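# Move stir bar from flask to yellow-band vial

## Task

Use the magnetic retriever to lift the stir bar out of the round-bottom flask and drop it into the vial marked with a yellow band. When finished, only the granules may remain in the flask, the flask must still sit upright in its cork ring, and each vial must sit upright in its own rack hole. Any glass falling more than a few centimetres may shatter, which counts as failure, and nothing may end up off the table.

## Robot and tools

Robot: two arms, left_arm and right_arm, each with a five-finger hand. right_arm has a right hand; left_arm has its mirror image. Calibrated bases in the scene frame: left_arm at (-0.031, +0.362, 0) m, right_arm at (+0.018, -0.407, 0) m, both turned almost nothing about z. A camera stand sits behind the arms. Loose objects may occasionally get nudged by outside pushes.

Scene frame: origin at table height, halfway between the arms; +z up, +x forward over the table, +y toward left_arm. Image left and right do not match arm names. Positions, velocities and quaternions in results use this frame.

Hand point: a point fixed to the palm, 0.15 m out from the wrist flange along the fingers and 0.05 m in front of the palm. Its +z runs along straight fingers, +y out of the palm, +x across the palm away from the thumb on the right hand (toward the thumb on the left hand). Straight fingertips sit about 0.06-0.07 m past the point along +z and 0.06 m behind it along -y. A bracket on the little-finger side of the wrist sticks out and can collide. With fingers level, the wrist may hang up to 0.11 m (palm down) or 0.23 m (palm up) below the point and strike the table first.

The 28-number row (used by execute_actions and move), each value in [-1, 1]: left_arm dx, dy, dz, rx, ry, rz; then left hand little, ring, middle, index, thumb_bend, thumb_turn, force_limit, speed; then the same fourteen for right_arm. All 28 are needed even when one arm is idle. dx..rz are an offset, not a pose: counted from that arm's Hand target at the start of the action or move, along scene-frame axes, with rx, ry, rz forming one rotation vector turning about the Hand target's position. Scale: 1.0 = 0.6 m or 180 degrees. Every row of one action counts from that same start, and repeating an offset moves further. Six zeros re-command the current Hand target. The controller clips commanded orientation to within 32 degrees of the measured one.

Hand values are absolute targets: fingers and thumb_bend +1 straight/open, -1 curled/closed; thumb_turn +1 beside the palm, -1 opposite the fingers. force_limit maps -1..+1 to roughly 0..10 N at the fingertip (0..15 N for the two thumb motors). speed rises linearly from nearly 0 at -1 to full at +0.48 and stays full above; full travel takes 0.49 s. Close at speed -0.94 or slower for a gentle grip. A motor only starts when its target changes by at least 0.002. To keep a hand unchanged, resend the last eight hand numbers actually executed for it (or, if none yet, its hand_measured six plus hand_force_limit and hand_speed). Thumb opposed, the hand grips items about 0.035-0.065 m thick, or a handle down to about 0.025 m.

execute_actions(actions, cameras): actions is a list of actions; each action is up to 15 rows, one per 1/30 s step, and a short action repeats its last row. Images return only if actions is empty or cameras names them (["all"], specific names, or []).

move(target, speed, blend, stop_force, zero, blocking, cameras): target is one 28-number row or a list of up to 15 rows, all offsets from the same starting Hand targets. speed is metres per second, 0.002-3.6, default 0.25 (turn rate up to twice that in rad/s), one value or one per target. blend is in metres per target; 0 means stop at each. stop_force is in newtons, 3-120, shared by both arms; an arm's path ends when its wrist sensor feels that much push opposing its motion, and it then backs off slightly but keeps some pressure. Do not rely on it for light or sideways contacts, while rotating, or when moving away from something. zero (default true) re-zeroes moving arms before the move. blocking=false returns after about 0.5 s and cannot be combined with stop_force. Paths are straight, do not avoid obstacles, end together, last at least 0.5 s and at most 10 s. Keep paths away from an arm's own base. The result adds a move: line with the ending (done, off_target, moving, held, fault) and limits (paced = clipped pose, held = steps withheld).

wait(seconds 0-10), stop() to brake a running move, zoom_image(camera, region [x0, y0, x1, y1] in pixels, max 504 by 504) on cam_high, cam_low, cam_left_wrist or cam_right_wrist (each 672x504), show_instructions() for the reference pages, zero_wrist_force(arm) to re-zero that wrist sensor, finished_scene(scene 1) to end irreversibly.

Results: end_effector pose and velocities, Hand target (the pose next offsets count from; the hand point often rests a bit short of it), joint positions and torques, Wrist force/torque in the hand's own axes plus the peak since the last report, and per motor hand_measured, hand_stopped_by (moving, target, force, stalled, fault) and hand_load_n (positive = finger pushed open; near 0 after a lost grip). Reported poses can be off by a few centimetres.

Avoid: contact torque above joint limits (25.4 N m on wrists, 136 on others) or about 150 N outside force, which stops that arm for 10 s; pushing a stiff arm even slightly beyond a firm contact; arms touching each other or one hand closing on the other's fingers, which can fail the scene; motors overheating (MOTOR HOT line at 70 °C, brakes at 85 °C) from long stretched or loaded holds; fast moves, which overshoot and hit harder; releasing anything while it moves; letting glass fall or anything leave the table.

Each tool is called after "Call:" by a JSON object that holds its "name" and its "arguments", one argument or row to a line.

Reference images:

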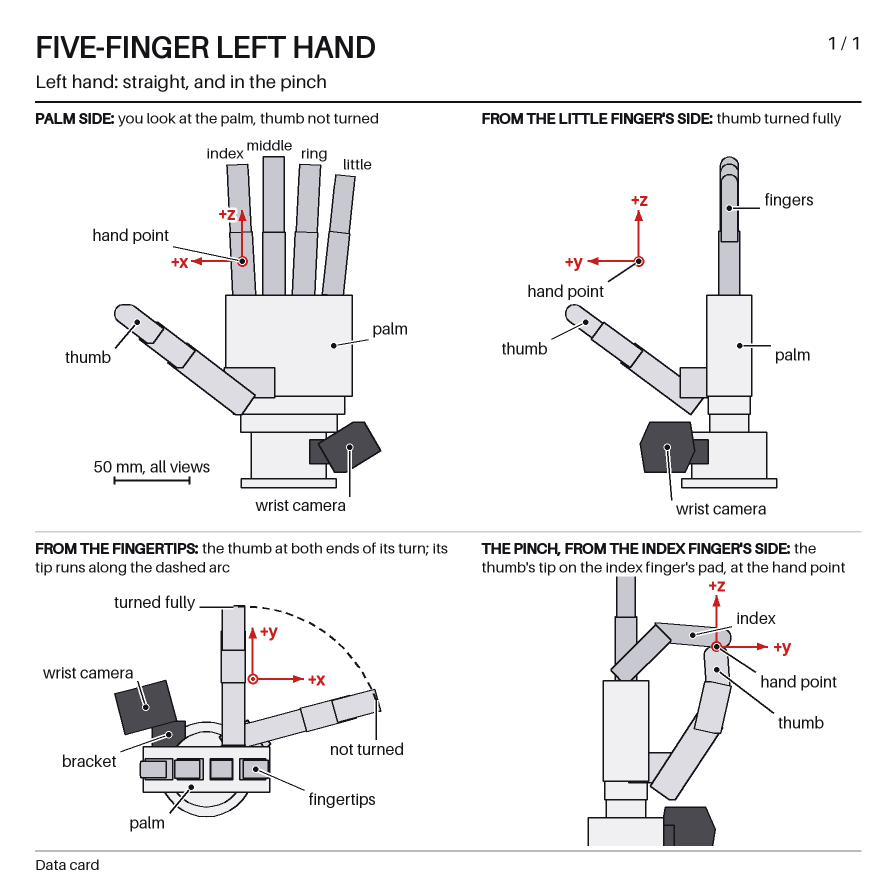

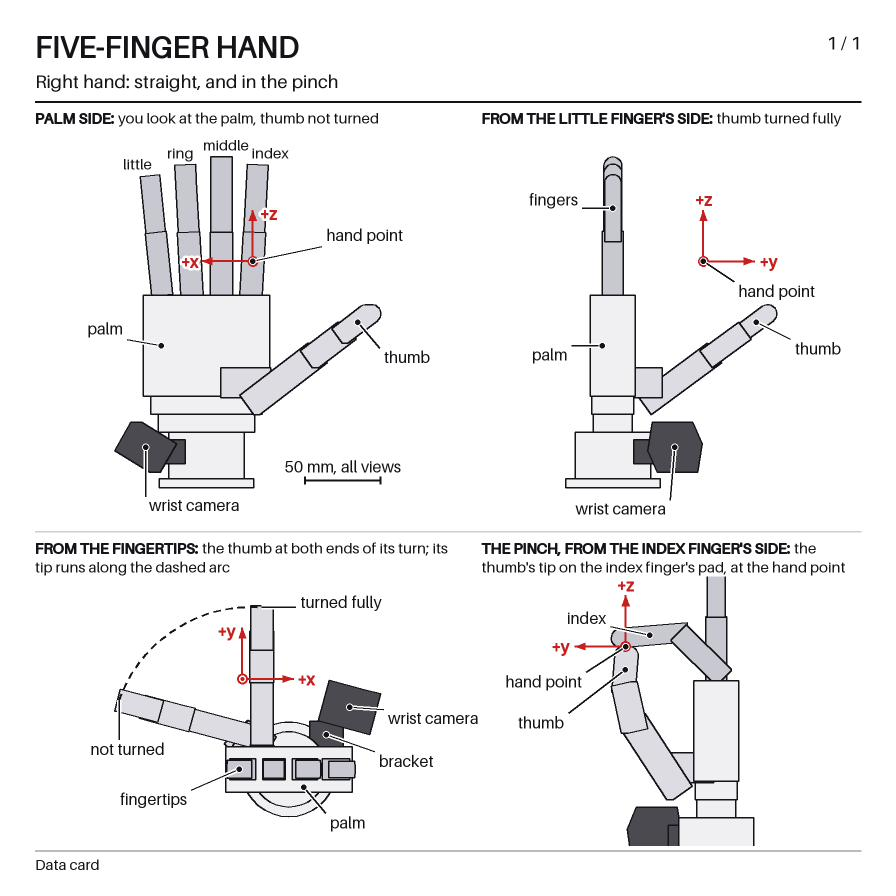

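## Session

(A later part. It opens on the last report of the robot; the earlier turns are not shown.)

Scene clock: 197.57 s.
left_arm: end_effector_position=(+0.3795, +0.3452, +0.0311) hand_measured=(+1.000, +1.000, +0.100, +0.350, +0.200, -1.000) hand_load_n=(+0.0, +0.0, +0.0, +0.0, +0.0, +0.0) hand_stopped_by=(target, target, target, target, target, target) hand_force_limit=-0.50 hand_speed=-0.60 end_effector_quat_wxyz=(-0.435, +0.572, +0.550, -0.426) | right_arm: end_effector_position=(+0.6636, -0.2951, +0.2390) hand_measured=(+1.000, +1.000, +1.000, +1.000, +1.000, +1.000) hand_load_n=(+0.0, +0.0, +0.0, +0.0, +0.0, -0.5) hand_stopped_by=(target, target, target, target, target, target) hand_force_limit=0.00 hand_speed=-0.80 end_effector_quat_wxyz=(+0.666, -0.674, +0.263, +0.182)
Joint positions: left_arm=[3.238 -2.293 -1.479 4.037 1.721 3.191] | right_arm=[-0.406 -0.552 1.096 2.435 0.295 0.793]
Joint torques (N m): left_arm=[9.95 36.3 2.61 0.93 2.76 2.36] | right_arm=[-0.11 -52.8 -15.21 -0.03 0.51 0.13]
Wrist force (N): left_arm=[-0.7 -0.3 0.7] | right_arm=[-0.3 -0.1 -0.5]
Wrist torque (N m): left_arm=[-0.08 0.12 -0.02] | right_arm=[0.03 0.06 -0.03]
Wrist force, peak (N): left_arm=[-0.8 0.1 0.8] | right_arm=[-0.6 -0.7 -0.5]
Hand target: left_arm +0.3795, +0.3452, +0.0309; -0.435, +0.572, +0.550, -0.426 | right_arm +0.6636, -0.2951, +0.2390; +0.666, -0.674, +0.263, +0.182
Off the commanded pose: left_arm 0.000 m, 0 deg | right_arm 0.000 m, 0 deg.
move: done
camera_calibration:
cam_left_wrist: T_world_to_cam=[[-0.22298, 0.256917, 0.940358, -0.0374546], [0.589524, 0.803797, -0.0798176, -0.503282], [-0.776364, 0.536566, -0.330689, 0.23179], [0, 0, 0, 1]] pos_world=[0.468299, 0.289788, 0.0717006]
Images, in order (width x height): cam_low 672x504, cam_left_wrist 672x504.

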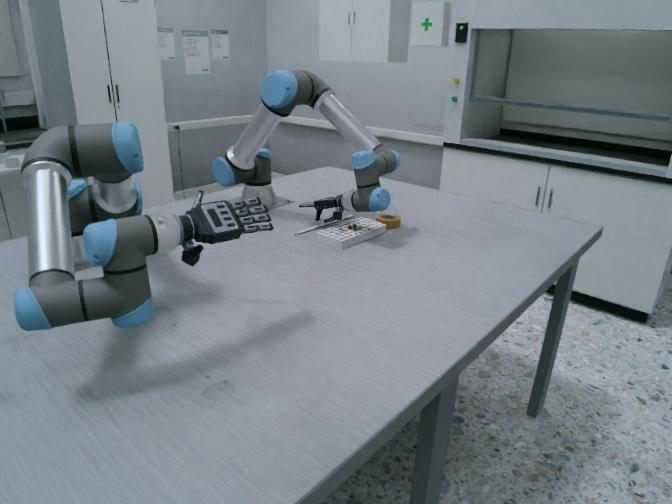

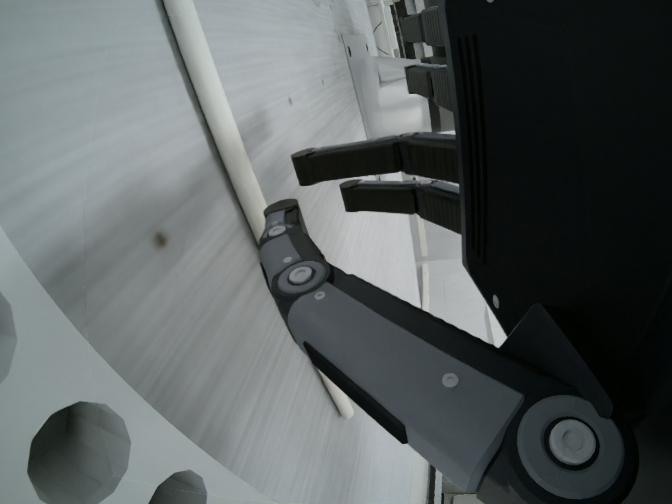

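Call:
{"name": "move", "arguments": {
  "target": [0.0092,0,0,0,0,0,1,1,0.15,0.4,0.2,-1,-0.5,-0.6,0,0,0,0,0,0,1,1,1,1,1,1,0,-0.8],
  "speed": 0.05
}}

Call:
{"name": "move", "arguments": {
  "target": [0,0,-0.0243,0,0,0,1,1,0.15,0.4,0.2,-1,-0.5,-0.6,0,0,0,0,0,0,1,1,1,1,1,1,0,-0.8],
  "speed": 0.02,
  "stop_force": 3,
  "cameras": ["cam_low","cam_left_wrist"]
}}

Call:
{"name": "zoom_image", "arguments": {
  "camera": "cam_left_wrist",
  "region": [220, 130, 370, 280]
}}

Scene clock: 206.37 s.
left_arm: end_effector_position=(+0.3849, +0.3452, +0.0309) hand_measured=(+1.000, +1.000, +0.150, +0.400, +0.200, -1.000) hand_load_n=(+0.0, +0.0, +0.0, +0.0, +0.0, +0.0) hand_stopped_by=(target, target, target, target, target, target) hand_force_limit=-0.50 hand_speed=-0.60 end_effector_quat_wxyz=(-0.435, +0.572, +0.550, -0.426) | right_arm: end_effector_position=(+0.6636, -0.2951, +0.2390) hand_measured=(+1.000, +1.000, +1.000, +1.000, +1.000, +1.000) hand_load_n=(+0.0, +0.0, +0.0, +0.0, +0.0, +0.0) hand_stopped_by=(target, target, target, target, target, target) hand_force_limit=0.00 hand_speed=-0.80 end_effector_quat_wxyz=(+0.666, -0.674, +0.263, +0.182)
Joint positions: left_arm=[3.237 -2.303 -1.459 4.027 1.72 3.191] | right_arm=[-0.406 -0.552 1.096 2.435 0.295 0.793]
Joint torques (N m): left_arm=[-9.7 33.6 29.68 -2.66 -2.72 -2.14] | right_arm=[0.24 -52.6 -14.13 -0.04 0.61 0.11]
Wrist force (N): left_arm=[-0.6 -0.1 0.7] | right_arm=[0.0 -0.3 -0.5]
Wrist torque (N m): left_arm=[-0.08 0.11 0.00] | right_arm=[-0.02 0.02 -0.01]
Wrist force, peak (N): left_arm=[-1.1 -0.2 0.8] | right_arm=[-0.2 -0.8 -0.6]
Hand target: left_arm +0.3850, +0.3452, +0.0309; -0.435, +0.572, +0.550, -0.426 | right_arm +0.6636, -0.2951, +0.2390; +0.666, -0.674, +0.263, +0.182
Off the commanded pose: left_arm 0.000 m, 0 deg | right_arm 0.000 m, 0 deg.
move: done

Scene clock: 208.10 s.
left_arm: end_effector_position=(+0.3850, +0.3452, +0.0164) hand_measured=(+1.000, +1.000, +0.150, +0.400, +0.200, -1.000) hand_load_n=(+0.0, +0.0, +0.0, +0.0, +0.5, +0.0) hand_stopped_by=(target, target, target, target, target, target) hand_force_limit=-0.50 hand_speed=-0.60 end_effector_quat_wxyz=(-0.435, +0.572, +0.550, -0.426) | right_arm: end_effector_position=(+0.6636, -0.2951, +0.2390) hand_measured=(+1.000, +1.000, +1.000, +1.000, +1.000, +1.000) hand_load_n=(+0.0, +0.0, +0.0, -0.5, +0.0, +0.0) hand_stopped_by=(target, target, target, target, target, target) hand_force_limit=0.00 hand_speed=-0.80 end_effector_quat_wxyz=(+0.666, -0.674, +0.263, +0.182)
Joint positions: left_arm=[3.237 -2.324 -1.466 4.055 1.72 3.191] | right_arm=[-0.406 -0.552 1.096 2.435 0.295 0.793]
Joint torques (N m): left_arm=[-9.83 35.82 1.64 0.69 -2.41 -2.04] | right_arm=[0.14 -51.77 -14.77 -0.21 0.6 0.07]
Wrist force (N): left_arm=[-0.8 -0.2 0.4] | right_arm=[-0.3 -0.1 -0.5]
Wrist torque (N m): left_arm=[-0.06 0.13 -0.02] | right_arm=[0.01 0.05 -0.03]
Wrist force, peak (N): left_arm=[-1.0 -0.2 0.7] | right_arm=[-0.5 -0.4 -0.6]
Hand target: left_arm +0.3850, +0.3452, +0.0164; -0.435, +0.572, +0.550, -0.426 | right_arm +0.6636, -0.2951, +0.2390; +0.666, -0.674, +0.263, +0.182
Off the commanded pose: left_arm 0.000 m, 0 deg | right_arm 0.000 m, 0 deg.
move: done
camera_calibration:
cam_left_wrist: T_world_to_cam=[[-0.22298, 0.256917, 0.940358, -0.0224049], [0.589524, 0.803797, -0.0798176, -0.507697], [-0.776364, 0.536566, -0.330689, 0.231199], [0, 0, 0, 1]] pos_world=[0.473799, 0.289788, 0.0570006]
Images, in order (width x height): cam_low 672x504, cam_left_wrist 672x504.

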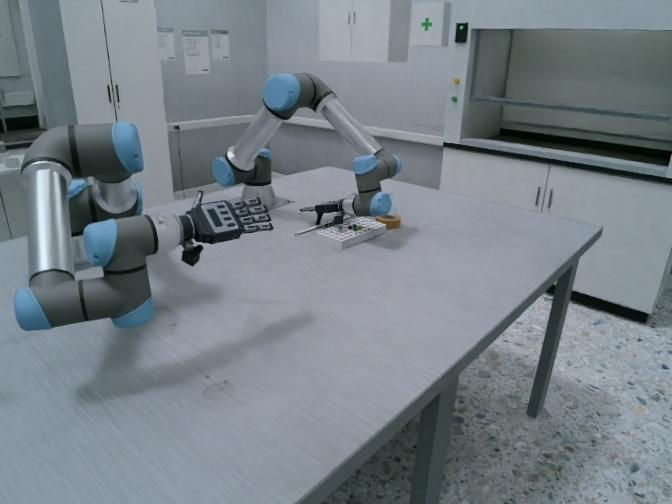

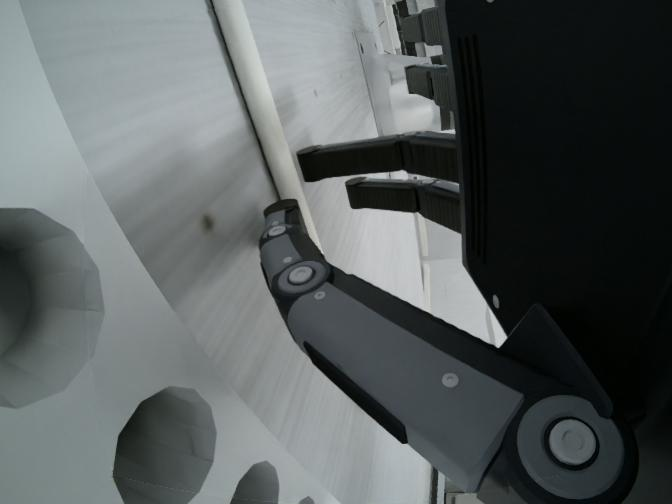

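Scaled by 3.360 from the camera's 672x504 image, which has a finer 960x720 frame.

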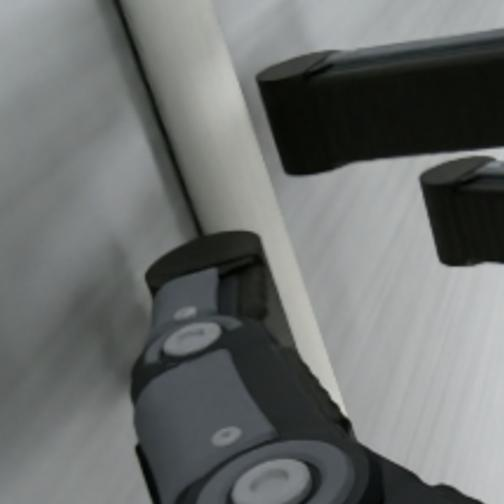

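Call:
{"name": "move", "arguments": {
  "target": [0,0,0,0,0,0,1,1,0.0,0.4,0.2,-1,-0.6,-0.92,0,0,0,0,0,0,1,1,1,1,1,1,0,-0.8],
  "speed": 0.02,
  "cameras": ["cam_left_wrist"]
}}

Call:
{"name": "zoom_image", "arguments": {
  "camera": "cam_left_wrist",
  "region": [220, 130, 370, 280]
}}

Scene clock: 212.83 s.
left_arm: end_effector_position=(+0.3850, +0.3452, +0.0164) hand_measured=(+1.000, +1.000, +0.000, +0.400, +0.200, -1.000) hand_load_n=(+0.0, +0.0, +0.0, +0.0, +0.0, +0.0) hand_stopped_by=(target, target, target, target, target, target) hand_force_limit=-0.60 hand_speed=-0.92 end_effector_quat_wxyz=(-0.435, +0.572, +0.550, -0.426) | right_arm: end_effector_position=(+0.6636, -0.2951, +0.2390) hand_measured=(+1.000, +1.000, +1.000, +1.000, +1.000, +1.000) hand_load_n=(+0.0, +0.0, +0.0, +0.0, +0.0, -0.5) hand_stopped_by=(target, target, target, target, target, target) hand_force_limit=0.00 hand_speed=-0.80 end_effector_quat_wxyz=(+0.666, -0.674, +0.263, +0.182)
Joint positions: left_arm=[3.237 -2.324 -1.466 4.055 1.72 3.191] | right_arm=[-0.406 -0.552 1.096 2.435 0.295 0.793]
Joint torques (N m): left_arm=[-10.12 35.74 1.61 0.88 -2.48 -1.77] | right_arm=[-0.06 -52.99 -14.59 -0.1 0.69 0.1]
Wrist force (N): left_arm=[-0.6 -0.2 0.6] | right_arm=[-0.1 -0.2 -0.4]
Wrist torque (N m): left_arm=[-0.07 0.10 0.00] | right_arm=[-0.02 0.04 -0.03]
Wrist force, peak (N): left_arm=[-0.9 -0.4 0.6] | right_arm=[-0.4 -0.8 -0.7]
Hand target: left_arm +0.3850, +0.3452, +0.0164; -0.435, +0.572, +0.550, -0.426 | right_arm +0.6636, -0.2951, +0.2390; +0.666, -0.674, +0.263, +0.182
Off the commanded pose: left_arm 0.000 m, 0 deg | right_arm 0.000 m, 0 deg.
move: done
camera_calibration:
cam_left_wrist: T_world_to_cam=[[-0.22298, 0.256917, 0.940358, -0.0224049], [0.589524, 0.803797, -0.0798176, -0.507697], [-0.776364, 0.536566, -0.330689, 0.231199], [0, 0, 0, 1]] pos_world=[0.473799, 0.289788, 0.0570006]
Images, in order (width x height): cam_left_wrist 672x504.

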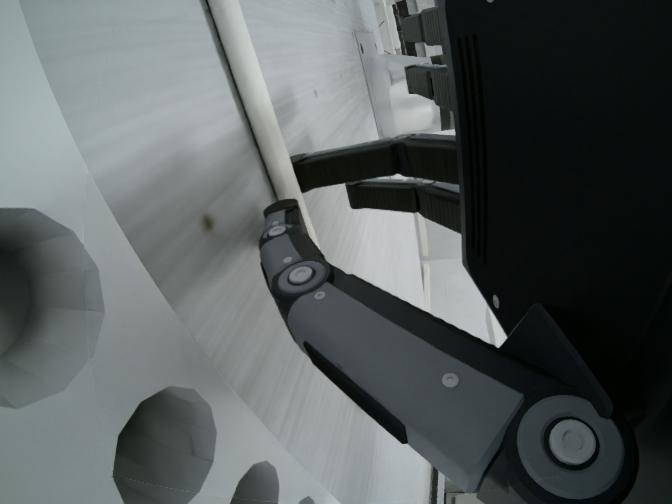

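Scaled by 3.360 from the camera's 672x504 image, which has a finer 960x720 frame.

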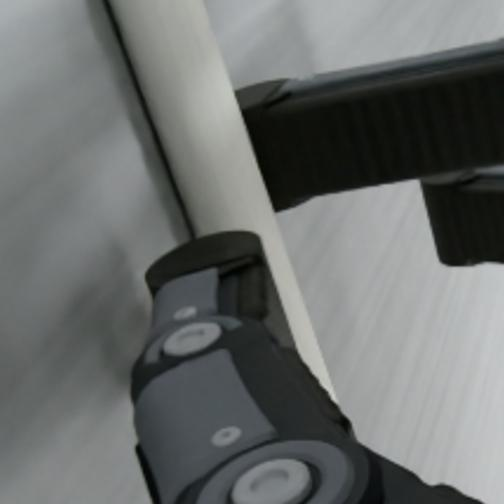

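Call:
{"name": "move", "arguments": {
  "target": [0,0,0,0,0,0,1,1,-0.2,0.4,0.2,-1,-0.6,-0.92,0,0,0,0,0,0,1,1,1,1,1,1,0,-0.8],
  "speed": 0.02,
  "cameras": ["cam_left_wrist"]
}}

Call:
{"name": "zoom_image", "arguments": {
  "camera": "cam_left_wrist",
  "region": [220, 130, 370, 280]
}}

Scene clock: 215.10 s.
left_arm: end_effector_position=(+0.3850, +0.3452, +0.0164) hand_measured=(+1.000, +1.000, -0.140, +0.400, +0.200, -1.000) hand_load_n=(+0.0, -0.5, +3.5, +0.0, +1.0, +0.0) hand_stopped_by=(target, target, force, target, target, target) hand_force_limit=-0.60 hand_speed=-0.92 end_effector_quat_wxyz=(-0.435, +0.572, +0.550, -0.426) | right_arm: end_effector_position=(+0.6636, -0.2951, +0.2390) hand_measured=(+1.000, +1.000, +1.000, +1.000, +1.000, +1.000) hand_load_n=(+0.0, +0.0, +0.0, +0.0, +0.0, -0.5) hand_stopped_by=(target, target, target, target, target, target) hand_force_limit=0.00 hand_speed=-0.80 end_effector_quat_wxyz=(+0.666, -0.674, +0.263, +0.182)
Joint positions: left_arm=[3.237 -2.324 -1.466 4.055 1.72 3.191] | right_arm=[-0.406 -0.552 1.096 2.435 0.295 0.793]
Joint torques (N m): left_arm=[-9.9 35.02 2.41 0.75 -2.28 -1.84] | right_arm=[0.1 -51.95 -15.29 -0.26 0.54 0.01]
Wrist force (N): left_arm=[-0.8 -0.5 0.7] | right_arm=[-0.1 -0.2 -0.6]
Wrist torque (N m): left_arm=[-0.09 0.14 -0.02] | right_arm=[0.02 0.03 -0.01]
Wrist force, peak (N): left_arm=[-0.8 -0.5 0.7] | right_arm=[-0.1 -0.7 -0.7]
Hand target: left_arm +0.3850, +0.3452, +0.0164; -0.435, +0.572, +0.550, -0.426 | right_arm +0.6636, -0.2951, +0.2390; +0.666, -0.674, +0.263, +0.182
Off the commanded pose: left_arm 0.000 m, 0 deg | right_arm 0.000 m, 0 deg.
move: done
camera_calibration:
cam_left_wrist: T_world_to_cam=[[-0.22298, 0.256917, 0.940358, -0.0224049], [0.589524, 0.803797, -0.0798176, -0.507697], [-0.776364, 0.536566, -0.330689, 0.231199], [0, 0, 0, 1]] pos_world=[0.473799, 0.289788, 0.0570006]
Images, in order (width x height): cam_left_wrist 672x504.

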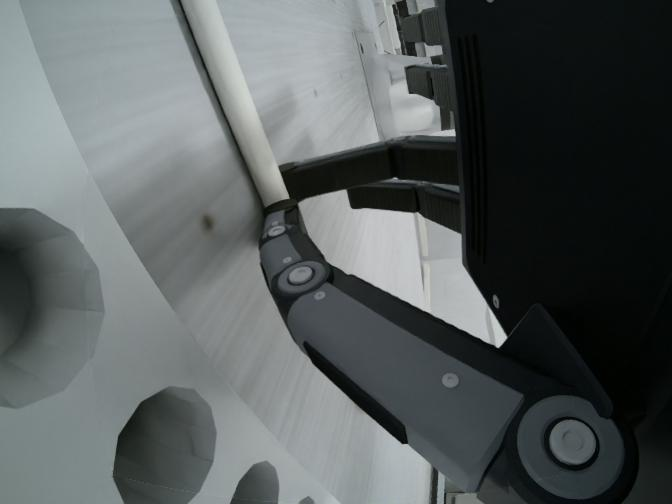

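Scaled by 3.360 from the camera's 672x504 image, which has a finer 960x720 frame.

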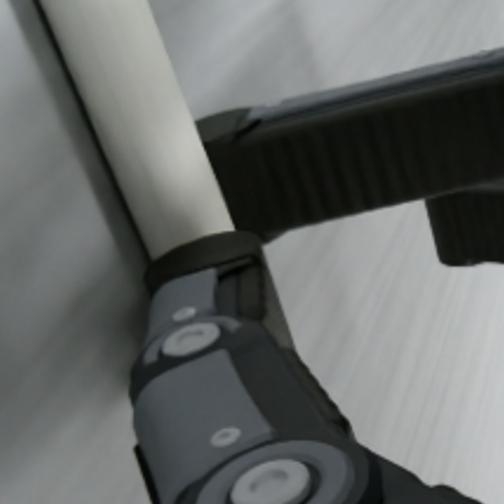

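Call:
{"name": "move", "arguments": {
  "target": [0,0,0,0,0,0,1,1,-0.4,0.4,0.2,-1,0.0,-0.92,0,0,0,0,0,0,1,1,1,1,1,1,0,-0.8],
  "speed": 0.02
}}

Call:
{"name": "move", "arguments": {
  "target": [0,0,0.02,0,0,0,1,1,-0.4,0.4,0.2,-1,0.0,-0.92,0,0,0,0,0,0,1,1,1,1,1,1,0,-0.8],
  "speed": 0.02,
  "cameras": ["cam_left_wrist","cam_low"]
}}

Call:
{"name": "zoom_image", "arguments": {
  "camera": "cam_left_wrist",
  "region": [220, 130, 370, 280]
}}

Call:
{"name": "zoom_image", "arguments": {
  "camera": "cam_low",
  "region": [280, 160, 400, 260]
}}

Scene clock: 217.40 s.
left_arm: end_effector_position=(+0.3850, +0.3452, +0.0164) hand_measured=(+1.000, +1.000, -0.146, +0.400, +0.200, -1.000) hand_load_n=(+0.0, +0.0, +5.5, +0.0, +1.5, +0.0) hand_stopped_by=(target, target, force, target, target, target) hand_force_limit=0.00 hand_speed=-0.92 end_effector_quat_wxyz=(-0.435, +0.572, +0.550, -0.426) | right_arm: end_effector_position=(+0.6636, -0.2951, +0.2390) hand_measured=(+1.000, +1.000, +1.000, +1.000, +1.000, +1.000) hand_load_n=(+0.0, +0.0, +0.0, +0.0, +0.0, +0.0) hand_stopped_by=(target, target, target, target, target, target) hand_force_limit=0.00 hand_speed=-0.80 end_effector_quat_wxyz=(+0.666, -0.674, +0.263, +0.182)
Joint positions: left_arm=[3.237 -2.324 -1.466 4.055 1.72 3.191] | right_arm=[-0.406 -0.552 1.096 2.435 0.295 0.793]
Joint torques (N m): left_arm=[-10 35.79 1.89 0.77 -1.95 -1.69] | right_arm=[-0.15 -52.49 -13.43 -0.05 0.66 0.22]
Wrist force (N): left_arm=[-0.7 -0.6 0.3] | right_arm=[-0.5 -0.5 -0.6]
Wrist torque (N m): left_arm=[-0.05 0.11 -0.01] | right_arm=[-0.04 0.09 -0.05]
Wrist force, peak (N): left_arm=[-0.7 -1.3 0.2] | right_arm=[-0.1 -0.4 -1.0]
Hand target: left_arm +0.3850, +0.3452, +0.0164; -0.435, +0.572, +0.550, -0.426 | right_arm +0.6636, -0.2951, +0.2390; +0.666, -0.674, +0.263, +0.182
Off the commanded pose: left_arm 0.000 m, 0 deg | right_arm 0.000 m, 0 deg.
move: done

Scene clock: 218.37 s.
left_arm: end_effector_position=(+0.3850, +0.3452, +0.0282) hand_measured=(+1.000, +1.000, -0.146, +0.400, +0.200, -1.000) hand_load_n=(+0.0, +0.0, +0.0, +0.0, +0.0, +0.0) hand_stopped_by=(target, target, force, target, target, target) hand_force_limit=0.00 hand_speed=-0.92 end_effector_quat_wxyz=(-0.435, +0.572, +0.550, -0.426) | right_arm: end_effector_position=(+0.6636, -0.2951, +0.2390) hand_measured=(+1.000, +1.000, +1.000, +1.000, +1.000, +1.000) hand_load_n=(+0.0, +0.0, +0.0, +0.0, +0.0, -0.5) hand_stopped_by=(target, target, target, target, target, target) hand_force_limit=0.00 hand_speed=-0.80 end_effector_quat_wxyz=(+0.666, -0.674, +0.263, +0.182)
Joint positions: left_arm=[3.237 -2.307 -1.46 4.032 1.72 3.191] | right_arm=[-0.406 -0.552 1.096 2.435 0.295 0.793]
Joint torques (N m): left_arm=[-9.41 49.77 28.85 -2.74 -1.92 -1.79] | right_arm=[0.51 -52.78 -13.89 -0.05 0.49 0.24]
Wrist force (N): left_arm=[-0.9 -0.3 0.6] | right_arm=[-0.3 -0.4 -0.1]
Wrist torque (N m): left_arm=[-0.09 0.15 -0.02] | right_arm=[-0.05 0.04 -0.04]
Wrist force, peak (N): left_arm=[-0.8 -1.1 0.3] | right_arm=[-0.2 -0.7 -0.5]
Hand target: left_arm +0.3850, +0.3452, +0.0284; -0.435, +0.572, +0.550, -0.426 | right_arm +0.6636, -0.2951, +0.2390; +0.666, -0.674, +0.263, +0.182
Off the commanded pose: left_arm 0.000 m, 0 deg | right_arm 0.000 m, 0 deg.
move: done
camera_calibration:
cam_left_wrist: T_world_to_cam=[[-0.22298, 0.256917, 0.940358, -0.0335012], [0.589524, 0.803797, -0.0798176, -0.506756], [-0.776364, 0.536566, -0.330689, 0.235101], [0, 0, 0, 1]] pos_world=[0.473799, 0.289788, 0.0688006]
Images, in order (width x height): cam_low 672x504, cam_left_wrist 672x504.

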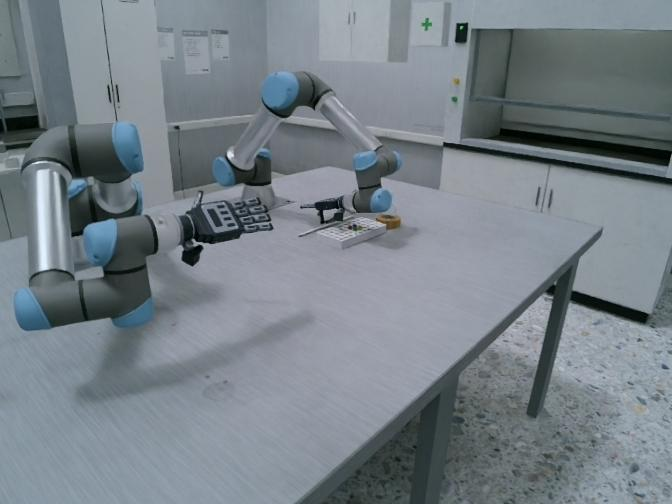

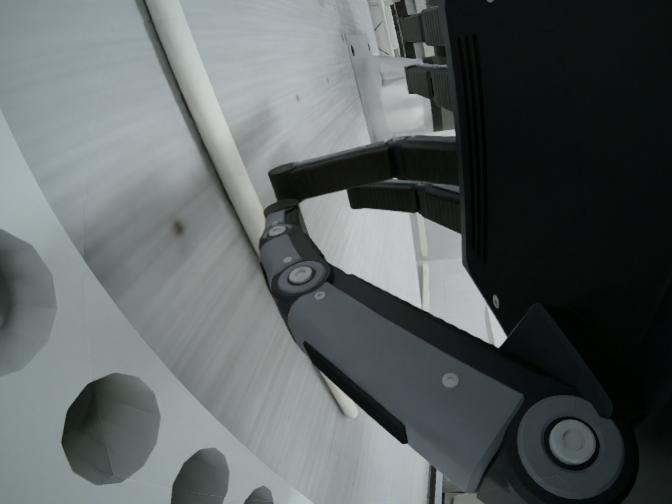

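Scaled by 3.360 from the camera's 672x504 image, which has a finer 960x720 frame.

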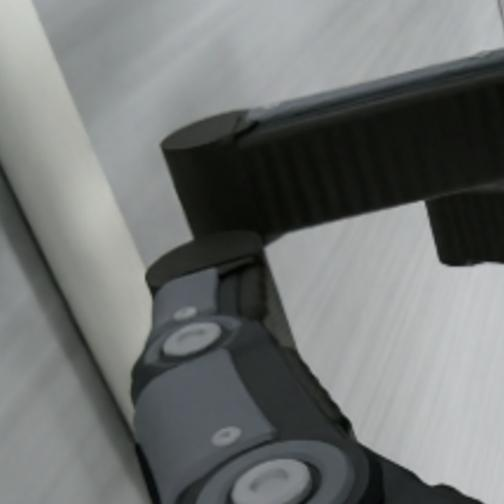

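Scaled by 4.200.

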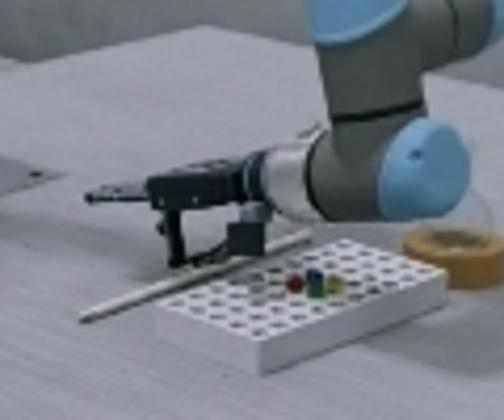

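Call:
{"name": "move", "arguments": {
  "target": [0.016,0.0,0,0,0,0.015,1,1,0.1,0.4,0.2,-1,0.0,-0.6,0,0,0,0,0,0,1,1,1,1,1,1,0,-0.8],
  "speed": 0.04
}}

Call:
{"name": "move", "arguments": {
  "target": [0,0,-0.0262,0,0,0,1,1,0.1,0.4,0.2,-1,0.0,-0.6,0,0,0,0,0,0,1,1,1,1,1,1,0,-0.8],
  "speed": 0.015,
  "stop_force": 3,
  "cameras": ["cam_left_wrist"]
}}

Call:
{"name": "zoom_image", "arguments": {
  "camera": "cam_left_wrist",
  "region": [220, 130, 370, 280]
}}

Scene clock: 224.87 s.
left_arm: end_effector_position=(+0.3945, +0.3452, +0.0284) hand_measured=(+1.000, +1.000, +0.100, +0.400, +0.200, -1.000) hand_load_n=(+0.0, +0.0, +0.0, +0.0, +0.0, +0.0) hand_stopped_by=(target, target, target, target, target, target) hand_force_limit=0.00 hand_speed=-0.60 end_effector_quat_wxyz=(-0.425, +0.559, +0.563, -0.436) | right_arm: end_effector_position=(+0.6636, -0.2951, +0.2390) hand_measured=(+1.000, +1.000, +1.000, +1.000, +1.000, +1.000) hand_load_n=(+0.0, +0.0, +0.0, +0.0, +0.0, +0.0) hand_stopped_by=(target, target, target, target, target, target) hand_force_limit=0.00 hand_speed=-0.80 end_effector_quat_wxyz=(+0.666, -0.674, +0.263, +0.182)
Joint positions: left_arm=[3.251 -2.327 -1.421 4.013 1.689 3.182] | right_arm=[-0.406 -0.552 1.096 2.435 0.295 0.793]
Joint torques (N m): left_arm=[10.55 39.14 28.64 -2.39 -2.85 -2.26] | right_arm=[0.32 -52.9 -14.9 -0.34 0.75 0.1]
Wrist force (N): left_arm=[-0.5 -0.1 0.9] | right_arm=[-0.1 -0.5 -0.3]
Wrist torque (N m): left_arm=[-0.10 0.08 0.13] | right_arm=[-0.06 0.02 -0.02]
Wrist force, peak (N): left_arm=[-0.8 -0.4 1.0] | right_arm=[-0.4 -0.9 -0.5]
Hand target: left_arm +0.3946, +0.3452, +0.0284; -0.425, +0.559, +0.564, -0.436 | right_arm +0.6636, -0.2951, +0.2390; +0.666, -0.674, +0.263, +0.182
Off the commanded pose: left_arm 0.000 m, 0 deg | right_arm 0.000 m, 0 deg.
move: done

Scene clock: 227.07 s.
left_arm: end_effector_position=(+0.3946, +0.3452, +0.0139) hand_measured=(+1.000, +1.000, +0.100, +0.400, +0.200, -1.000) hand_load_n=(+0.0, +0.0, -0.5, +0.0, +0.0, +0.0) hand_stopped_by=(target, target, target, target, target, target) hand_force_limit=0.00 hand_speed=-0.60 end_effector_quat_wxyz=(-0.425, +0.559, +0.564, -0.436) | right_arm: end_effector_position=(+0.6636, -0.2951, +0.2390) hand_measured=(+1.000, +1.000, +1.000, +1.000, +1.000, +1.000) hand_load_n=(+0.0, +0.0, +0.0, +0.0, +0.0, +0.0) hand_stopped_by=(target, target, target, target, target, target) hand_force_limit=0.00 hand_speed=-0.80 end_effector_quat_wxyz=(+0.666, -0.674, +0.263, +0.182)
Joint positions: left_arm=[3.251 -2.348 -1.428 4.039 1.689 3.182] | right_arm=[-0.406 -0.552 1.096 2.435 0.295 0.793]
Joint torques (N m): left_arm=[9 48.67 22.74 -1.75 -2.48 -1.24] | right_arm=[0.13 -52.45 -13.58 -0.32 1.01 0.16]
Wrist force (N): left_arm=[-0.7 -5.5 -1.5] | right_arm=[0.0 -0.3 -0.4]
Wrist torque (N m): left_arm=[-0.16 0.07 0.20] | right_arm=[-0.02 0.00 -0.01]
Wrist force, peak (N): left_arm=[-0.7 -14.5 -5.2] | right_arm=[-0.5 -0.5 -0.6]
Hand target: left_arm +0.3946, +0.3452, +0.0139; -0.425, +0.559, +0.564, -0.436 (not the last commanded pose) | right_arm +0.6636, -0.2951, +0.2390; +0.666, -0.674, +0.263, +0.182
Off the commanded pose: left_arm 0.001 m, 0 deg | right_arm 0.000 m, 0 deg.
move: contact (left_arm)
camera_calibration:
cam_left_wrist: T_world_to_cam=[[-0.234859, 0.246121, 0.940354, -0.009484], [0.55102, 0.830669, -0.0797922, -0.507662], [-0.800761, 0.499414, -0.330707, 0.26032], [0, 0, 0, 1]] pos_world=[0.485959, 0.294026, 0.0545005]
Images, in order (width x height): cam_left_wrist 672x504.

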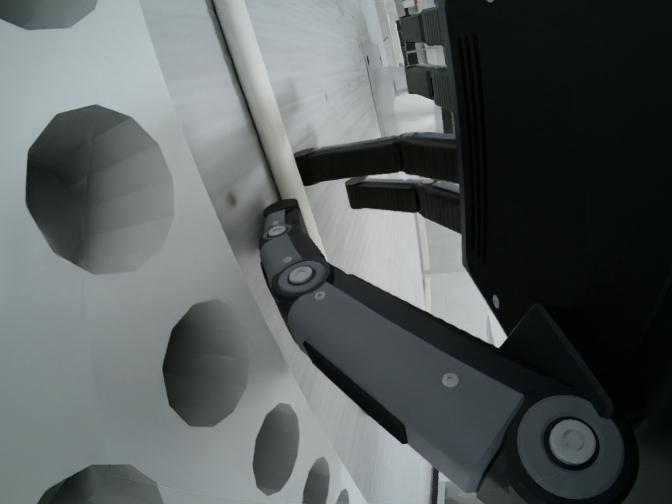

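Scaled by 3.360 from the camera's 672x504 image, which has a finer 960x720 frame.

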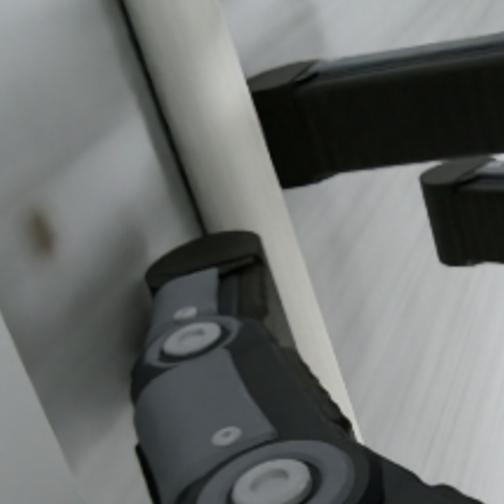

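Call:
{"name": "move", "arguments": {
  "target": [0,0,0.0008,0,0,0,1,1,-0.4,0.4,0.2,-1,-0.4,-0.92,0,0,0,0,0,0,1,1,1,1,1,1,0,-0.8],
  "speed": 0.02,
  "cameras": ["cam_left_wrist"]
}}

Call:
{"name": "zoom_image", "arguments": {
  "camera": "cam_left_wrist",
  "region": [220, 130, 370, 280]
}}

Scene clock: 230.47 s.
left_arm: end_effector_position=(+0.3946, +0.3452, +0.0143) hand_measured=(+1.000, +1.000, +0.094, +0.400, +0.200, -1.000) hand_load_n=(-0.5, +0.0, +0.0, +0.0, +0.0, +0.0) hand_stopped_by=(target, target, force, target, target, target) hand_force_limit=-0.40 hand_speed=-0.92 end_effector_quat_wxyz=(-0.425, +0.559, +0.564, -0.436) | right_arm: end_effector_position=(+0.6636, -0.2951, +0.2390) hand_measured=(+1.000, +1.000, +1.000, +1.000, +1.000, +1.000) hand_load_n=(+0.0, +0.0, +0.0, +0.0, +0.0, +0.0) hand_stopped_by=(target, target, target, target, target, target) hand_force_limit=0.00 hand_speed=-0.80 end_effector_quat_wxyz=(+0.666, -0.674, +0.263, +0.182)
Joint positions: left_arm=[3.251 -2.347 -1.427 4.038 1.689 3.182] | right_arm=[-0.406 -0.552 1.096 2.435 0.295 0.793]
Joint torques (N m): left_arm=[4.88 49.45 29.13 -2.55 -2.33 1.81] | right_arm=[0.16 -52.54 -14.33 -0.25 0.95 0.16]
Wrist force (N): left_arm=[-0.8 -0.3 0.6] | right_arm=[-0.5 -0.4 -0.7]
Wrist torque (N m): left_arm=[-0.09 0.11 0.10] | right_arm=[0.00 0.09 -0.05]
Wrist force, peak (N): left_arm=[-0.6 -6.0 1.6] | right_arm=[-0.7 -0.1 -0.7]
Hand target: left_arm +0.3946, +0.3452, +0.0144; -0.425, +0.559, +0.564, -0.436 | right_arm +0.6636, -0.2951, +0.2390; +0.666, -0.674, +0.263, +0.182
Off the commanded pose: left_arm 0.000 m, 0 deg | right_arm 0.000 m, 0 deg.
move: done
camera_calibration:
cam_left_wrist: T_world_to_cam=[[-0.234859, 0.246121, 0.940354, -0.00986014], [0.55102, 0.830669, -0.0797922, -0.50763], [-0.800761, 0.499414, -0.330707, 0.260452], [0, 0, 0, 1]] pos_world=[0.485959, 0.294026, 0.0549005]
Images, in order (width x height): cam_left_wrist 672x504.

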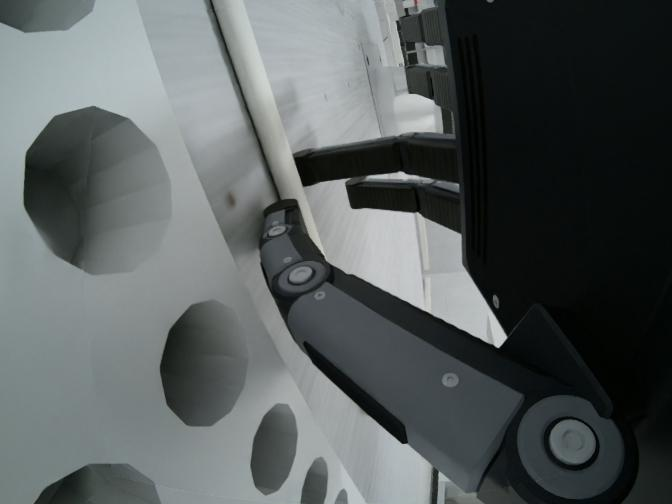

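Scaled by 3.360 from the camera's 672x504 image, which has a finer 960x720 frame.

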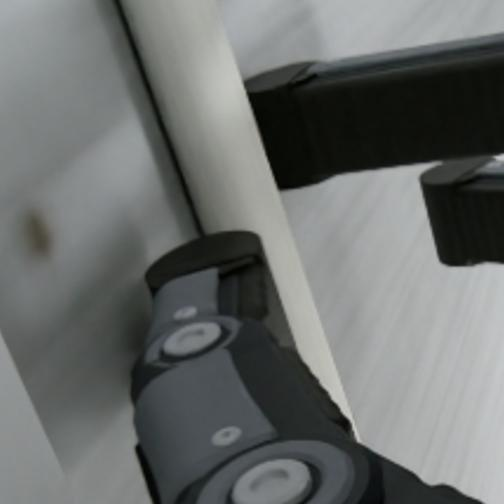

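Call:
{"name": "move", "arguments": {
  "target": [0,0,0,0,0,0,1,1,-0.42,0.4,0.2,-1,-0.4,-0.92,0,0,0,0,0,0,1,1,1,1,1,1,0,-0.8],
  "speed": 0.02,
  "cameras": ["cam_left_wrist"]
}}

Call:
{"name": "zoom_image", "arguments": {
  "camera": "cam_left_wrist",
  "region": [220, 130, 370, 280]
}}

Scene clock: 232.23 s.
left_arm: end_effector_position=(+0.3946, +0.3452, +0.0144) hand_measured=(+1.000, +1.000, +0.072, +0.400, +0.200, -1.000) hand_load_n=(+0.0, +0.0, +2.5, +0.0, +0.0, +0.0) hand_stopped_by=(target, target, force, target, target, target) hand_force_limit=-0.40 hand_speed=-0.92 end_effector_quat_wxyz=(-0.425, +0.559, +0.564, -0.436) | right_arm: end_effector_position=(+0.6636, -0.2951, +0.2390) hand_measured=(+1.000, +1.000, +1.000, +1.000, +1.000, +1.000) hand_load_n=(+0.0, +0.0, +0.0, +0.0, +0.0, +0.0) hand_stopped_by=(target, target, target, target, target, target) hand_force_limit=0.00 hand_speed=-0.80 end_effector_quat_wxyz=(+0.666, -0.674, +0.263, +0.182)
Joint positions: left_arm=[3.251 -2.347 -1.427 4.038 1.689 3.182] | right_arm=[-0.406 -0.552 1.096 2.435 0.295 0.793]
Joint torques (N m): left_arm=[4.31 48.01 29.17 0.6 -2.04 1.71] | right_arm=[0.28 -52.51 -14.56 -0.34 0.71 -0.06]
Wrist force (N): left_arm=[-0.7 -4.8 1.0] | right_arm=[-0.3 -0.6 -0.7]
Wrist torque (N m): left_arm=[-0.15 0.11 0.18] | right_arm=[-0.04 0.05 -0.04]
Wrist force, peak (N): left_arm=[-0.5 -5.0 1.4] | right_arm=[-0.5 -0.8 -0.5]
Hand target: left_arm +0.3946, +0.3452, +0.0144; -0.425, +0.559, +0.564, -0.436 | right_arm +0.6636, -0.2951, +0.2390; +0.666, -0.674, +0.263, +0.182
Off the commanded pose: left_arm 0.000 m, 0 deg | right_arm 0.000 m, 0 deg.
move: done
camera_calibration:
cam_left_wrist: T_world_to_cam=[[-0.234732, 0.246152, 0.940378, -0.0100267], [0.551035, 0.83065, -0.0798834, -0.507619], [-0.800788, 0.49943, -0.330618, 0.260488], [0, 0, 0, 1]] pos_world=[0.485958, 0.294026, 0.0550007]
Images, in order (width x height): cam_left_wrist 672x504.

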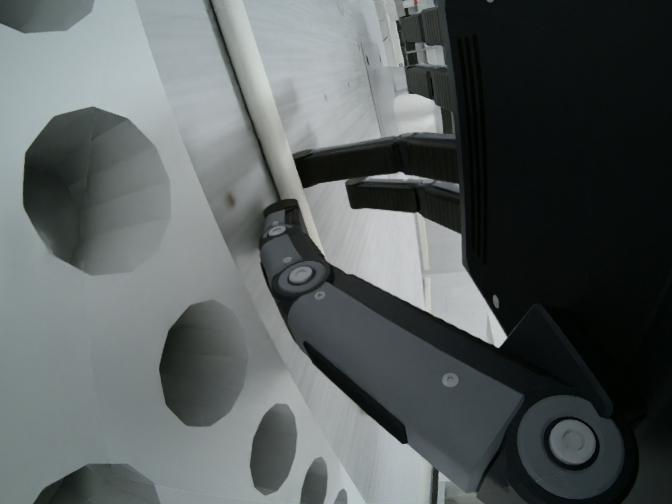

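Scaled by 3.360 from the camera's 672x504 image, which has a finer 960x720 frame.

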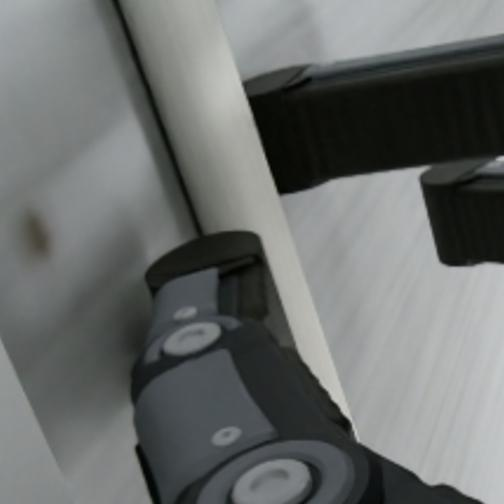

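Call:
{"name": "move", "arguments": {
  "target": [0,0,0.0038,0,0,0,1,1,0.1,0.4,0.2,-1,-0.4,-0.8,0,0,0,0,0,0,1,1,1,1,1,1,0,-0.8],
  "speed": 0.02
}}

Call:
{"name": "move", "arguments": {
  "target": [0,0,0,0,0,0,1,1,-0.105,0.4,0.2,-1,-0.6,-0.92,0,0,0,0,0,0,1,1,1,1,1,1,0,-0.8],
  "speed": 0.02
}}

Call:
{"name": "move", "arguments": {
  "target": [0,0,-0.0045,0,0,0,1,1,-0.105,0.4,0.2,-1,-0.6,-0.92,0,0,0,0,0,0,1,1,1,1,1,1,0,-0.8],
  "speed": 0.01,
  "stop_force": 3,
  "cameras": ["cam_left_wrist"]
}}

Call:
{"name": "zoom_image", "arguments": {
  "camera": "cam_left_wrist",
  "region": [220, 130, 370, 280]
}}

Scene clock: 236.87 s.
left_arm: end_effector_position=(+0.3946, +0.3452, +0.0165) hand_measured=(+1.000, +1.000, +0.100, +0.400, +0.200, -1.000) hand_load_n=(+0.0, +0.0, +0.0, +0.0, +0.0, +0.0) hand_stopped_by=(target, target, target, target, target, target) hand_force_limit=-0.40 hand_speed=-0.80 end_effector_quat_wxyz=(-0.425, +0.559, +0.564, -0.436) | right_arm: end_effector_position=(+0.6636, -0.2951, +0.2390) hand_measured=(+1.000, +1.000, +1.000, +1.000, +1.000, +1.000) hand_load_n=(+0.0, +0.0, +0.0, +0.0, +0.0, +0.0) hand_stopped_by=(target, target, target, target, target, target) hand_force_limit=0.00 hand_speed=-0.80 end_effector_quat_wxyz=(+0.666, -0.674, +0.263, +0.182)
Joint positions: left_arm=[3.251 -2.344 -1.427 4.034 1.689 3.182] | right_arm=[-0.406 -0.552 1.096 2.435 0.295 0.793]
Joint torques (N m): left_arm=[1.71 50.9 28.52 -2.53 -2.04 1.92] | right_arm=[-0.22 -53.01 -13.87 -0.42 0.84 0]
Wrist force (N): left_arm=[-0.6 -0.3 0.6] | right_arm=[-0.3 -0.8 -0.6]
Wrist torque (N m): left_arm=[-0.08 0.09 0.11] | right_arm=[-0.08 0.05 -0.04]
Wrist force, peak (N): left_arm=[-0.9 -5.0 0.9] | right_arm=[-0.3 -0.7 -0.7]
Hand target: left_arm +0.3946, +0.3452, +0.0166; -0.425, +0.559, +0.564, -0.436 | right_arm +0.6636, -0.2951, +0.2390; +0.666, -0.674, +0.263, +0.182
Off the commanded pose: left_arm 0.000 m, 0 deg | right_arm 0.000 m, 0 deg.
move: done

Scene clock: 238.03 s.
left_arm: end_effector_position=(+0.3946, +0.3452, +0.0166) hand_measured=(+1.000, +1.000, -0.104, +0.400, +0.200, -1.000) hand_load_n=(+0.0, +0.0, +0.0, -0.5, +0.0, +0.0) hand_stopped_by=(target, target, target, target, target, target) hand_force_limit=-0.60 hand_speed=-0.92 end_effector_quat_wxyz=(-0.425, +0.559, +0.564, -0.436) | right_arm: end_effector_position=(+0.6636, -0.2951, +0.2390) hand_measured=(+1.000, +1.000, +1.000, +1.000, +1.000, +1.000) hand_load_n=(+0.0, +0.0, +0.0, -0.5, +0.0, +0.0) hand_stopped_by=(target, target, target, target, target, target) hand_force_limit=0.00 hand_speed=-0.80 end_effector_quat_wxyz=(+0.666, -0.674, +0.263, +0.182)
Joint positions: left_arm=[3.251 -2.344 -1.426 4.034 1.689 3.182] | right_arm=[-0.406 -0.552 1.096 2.435 0.295 0.793]
Joint torques (N m): left_arm=[-0.91 49.79 28.21 -2.23 -1.96 1.96] | right_arm=[0.26 -53.3 -13.54 -0.25 0.86 0.14]
Wrist force (N): left_arm=[-0.7 -0.3 0.7] | right_arm=[-0.3 -0.2 -0.4]
Wrist torque (N m): left_arm=[-0.09 0.10 0.10] | right_arm=[0.00 0.05 -0.03]
Wrist force, peak (N): left_arm=[-0.9 -0.2 0.9] | right_arm=[-0.6 -0.5 -0.7]
Hand target: left_arm +0.3946, +0.3452, +0.0166; -0.425, +0.559, +0.564, -0.436 | right_arm +0.6636, -0.2951, +0.2390; +0.666, -0.674, +0.263, +0.182
Off the commanded pose: left_arm 0.000 m, 0 deg | right_arm 0.000 m, 0 deg.
move: done

Scene clock: 239.33 s.
left_arm: end_effector_position=(+0.3947, +0.3452, +0.0161) hand_measured=(+1.000, +1.000, -0.104, +0.400, +0.200, -1.000) hand_load_n=(+0.0, +0.0, +0.0, +0.0, +0.0, +0.0) hand_stopped_by=(target, target, target, target, target, target) hand_force_limit=-0.60 hand_speed=-0.92 end_effector_quat_wxyz=(-0.425, +0.559, +0.564, -0.436) | right_arm: end_effector_position=(+0.6636, -0.2951, +0.2390) hand_measured=(+1.000, +1.000, +1.000, +1.000, +1.000, +1.000) hand_load_n=(+0.0, +0.0, +0.0, +0.0, +0.0, +0.0) hand_stopped_by=(target, target, target, target, target, target) hand_force_limit=0.00 hand_speed=-0.80 end_effector_quat_wxyz=(+0.666, -0.674, +0.263, +0.182)
Joint positions: left_arm=[3.251 -2.345 -1.427 4.035 1.689 3.182] | right_arm=[-0.406 -0.552 1.096 2.435 0.295 0.793]
Joint torques (N m): left_arm=[-0.31 48.47 24.46 -1.79 -1.88 1.85] | right_arm=[0.53 -53.48 -15.21 -0.41 0.91 0.2]
Wrist force (N): left_arm=[-0.7 -5.2 0.0] | right_arm=[-0.3 -0.2 -0.7]
Wrist torque (N m): left_arm=[-0.22 0.07 0.21] | right_arm=[0.01 0.05 -0.03]
Wrist force, peak (N): left_arm=[-0.9 -10.1 -1.4] | right_arm=[-0.3 -0.8 -0.7]
Hand target: left_arm +0.3947, +0.3452, +0.0161; -0.425, +0.559, +0.564, -0.436 (not the last commanded pose) | right_arm +0.6636, -0.2951, +0.2390; +0.666, -0.674, +0.263, +0.182
Off the commanded pose: left_arm 0.002 m, 0 deg | right_arm 0.000 m, 0 deg.
move: contact (left_arm)
camera_calibration:
cam_left_wrist: T_world_to_cam=[[-0.235067, 0.246168, 0.94029, -0.0114379], [0.55106, 0.83065, -0.0797022, -0.507562], [-0.800672, 0.499421, -0.330912, 0.261094], [0, 0, 0, 1]] pos_world=[0.486059, 0.294026, 0.0567002]
Images, in order (width x height): cam_left_wrist 672x504.

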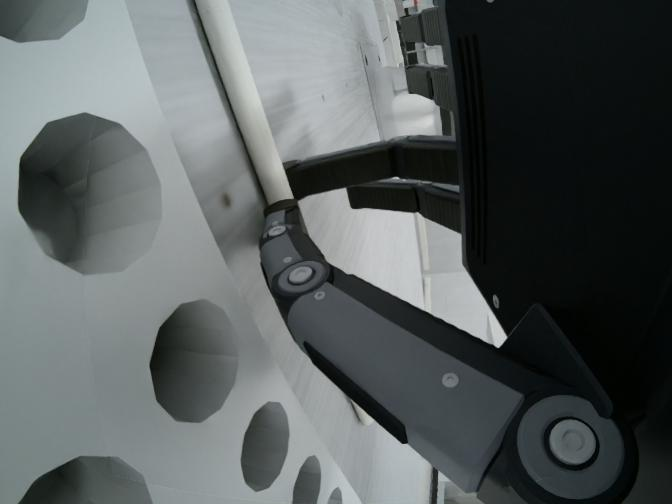

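Scaled by 3.360 from the camera's 672x504 image, which has a finer 960x720 frame.

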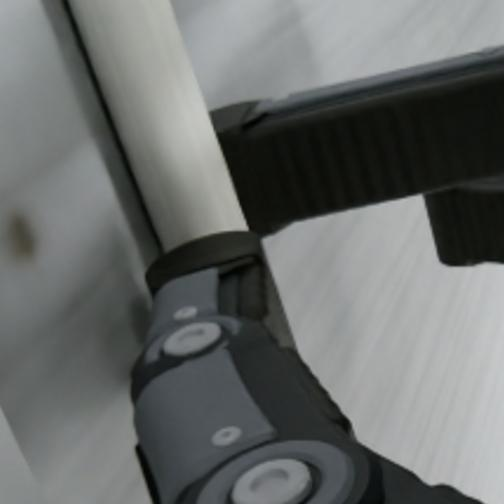

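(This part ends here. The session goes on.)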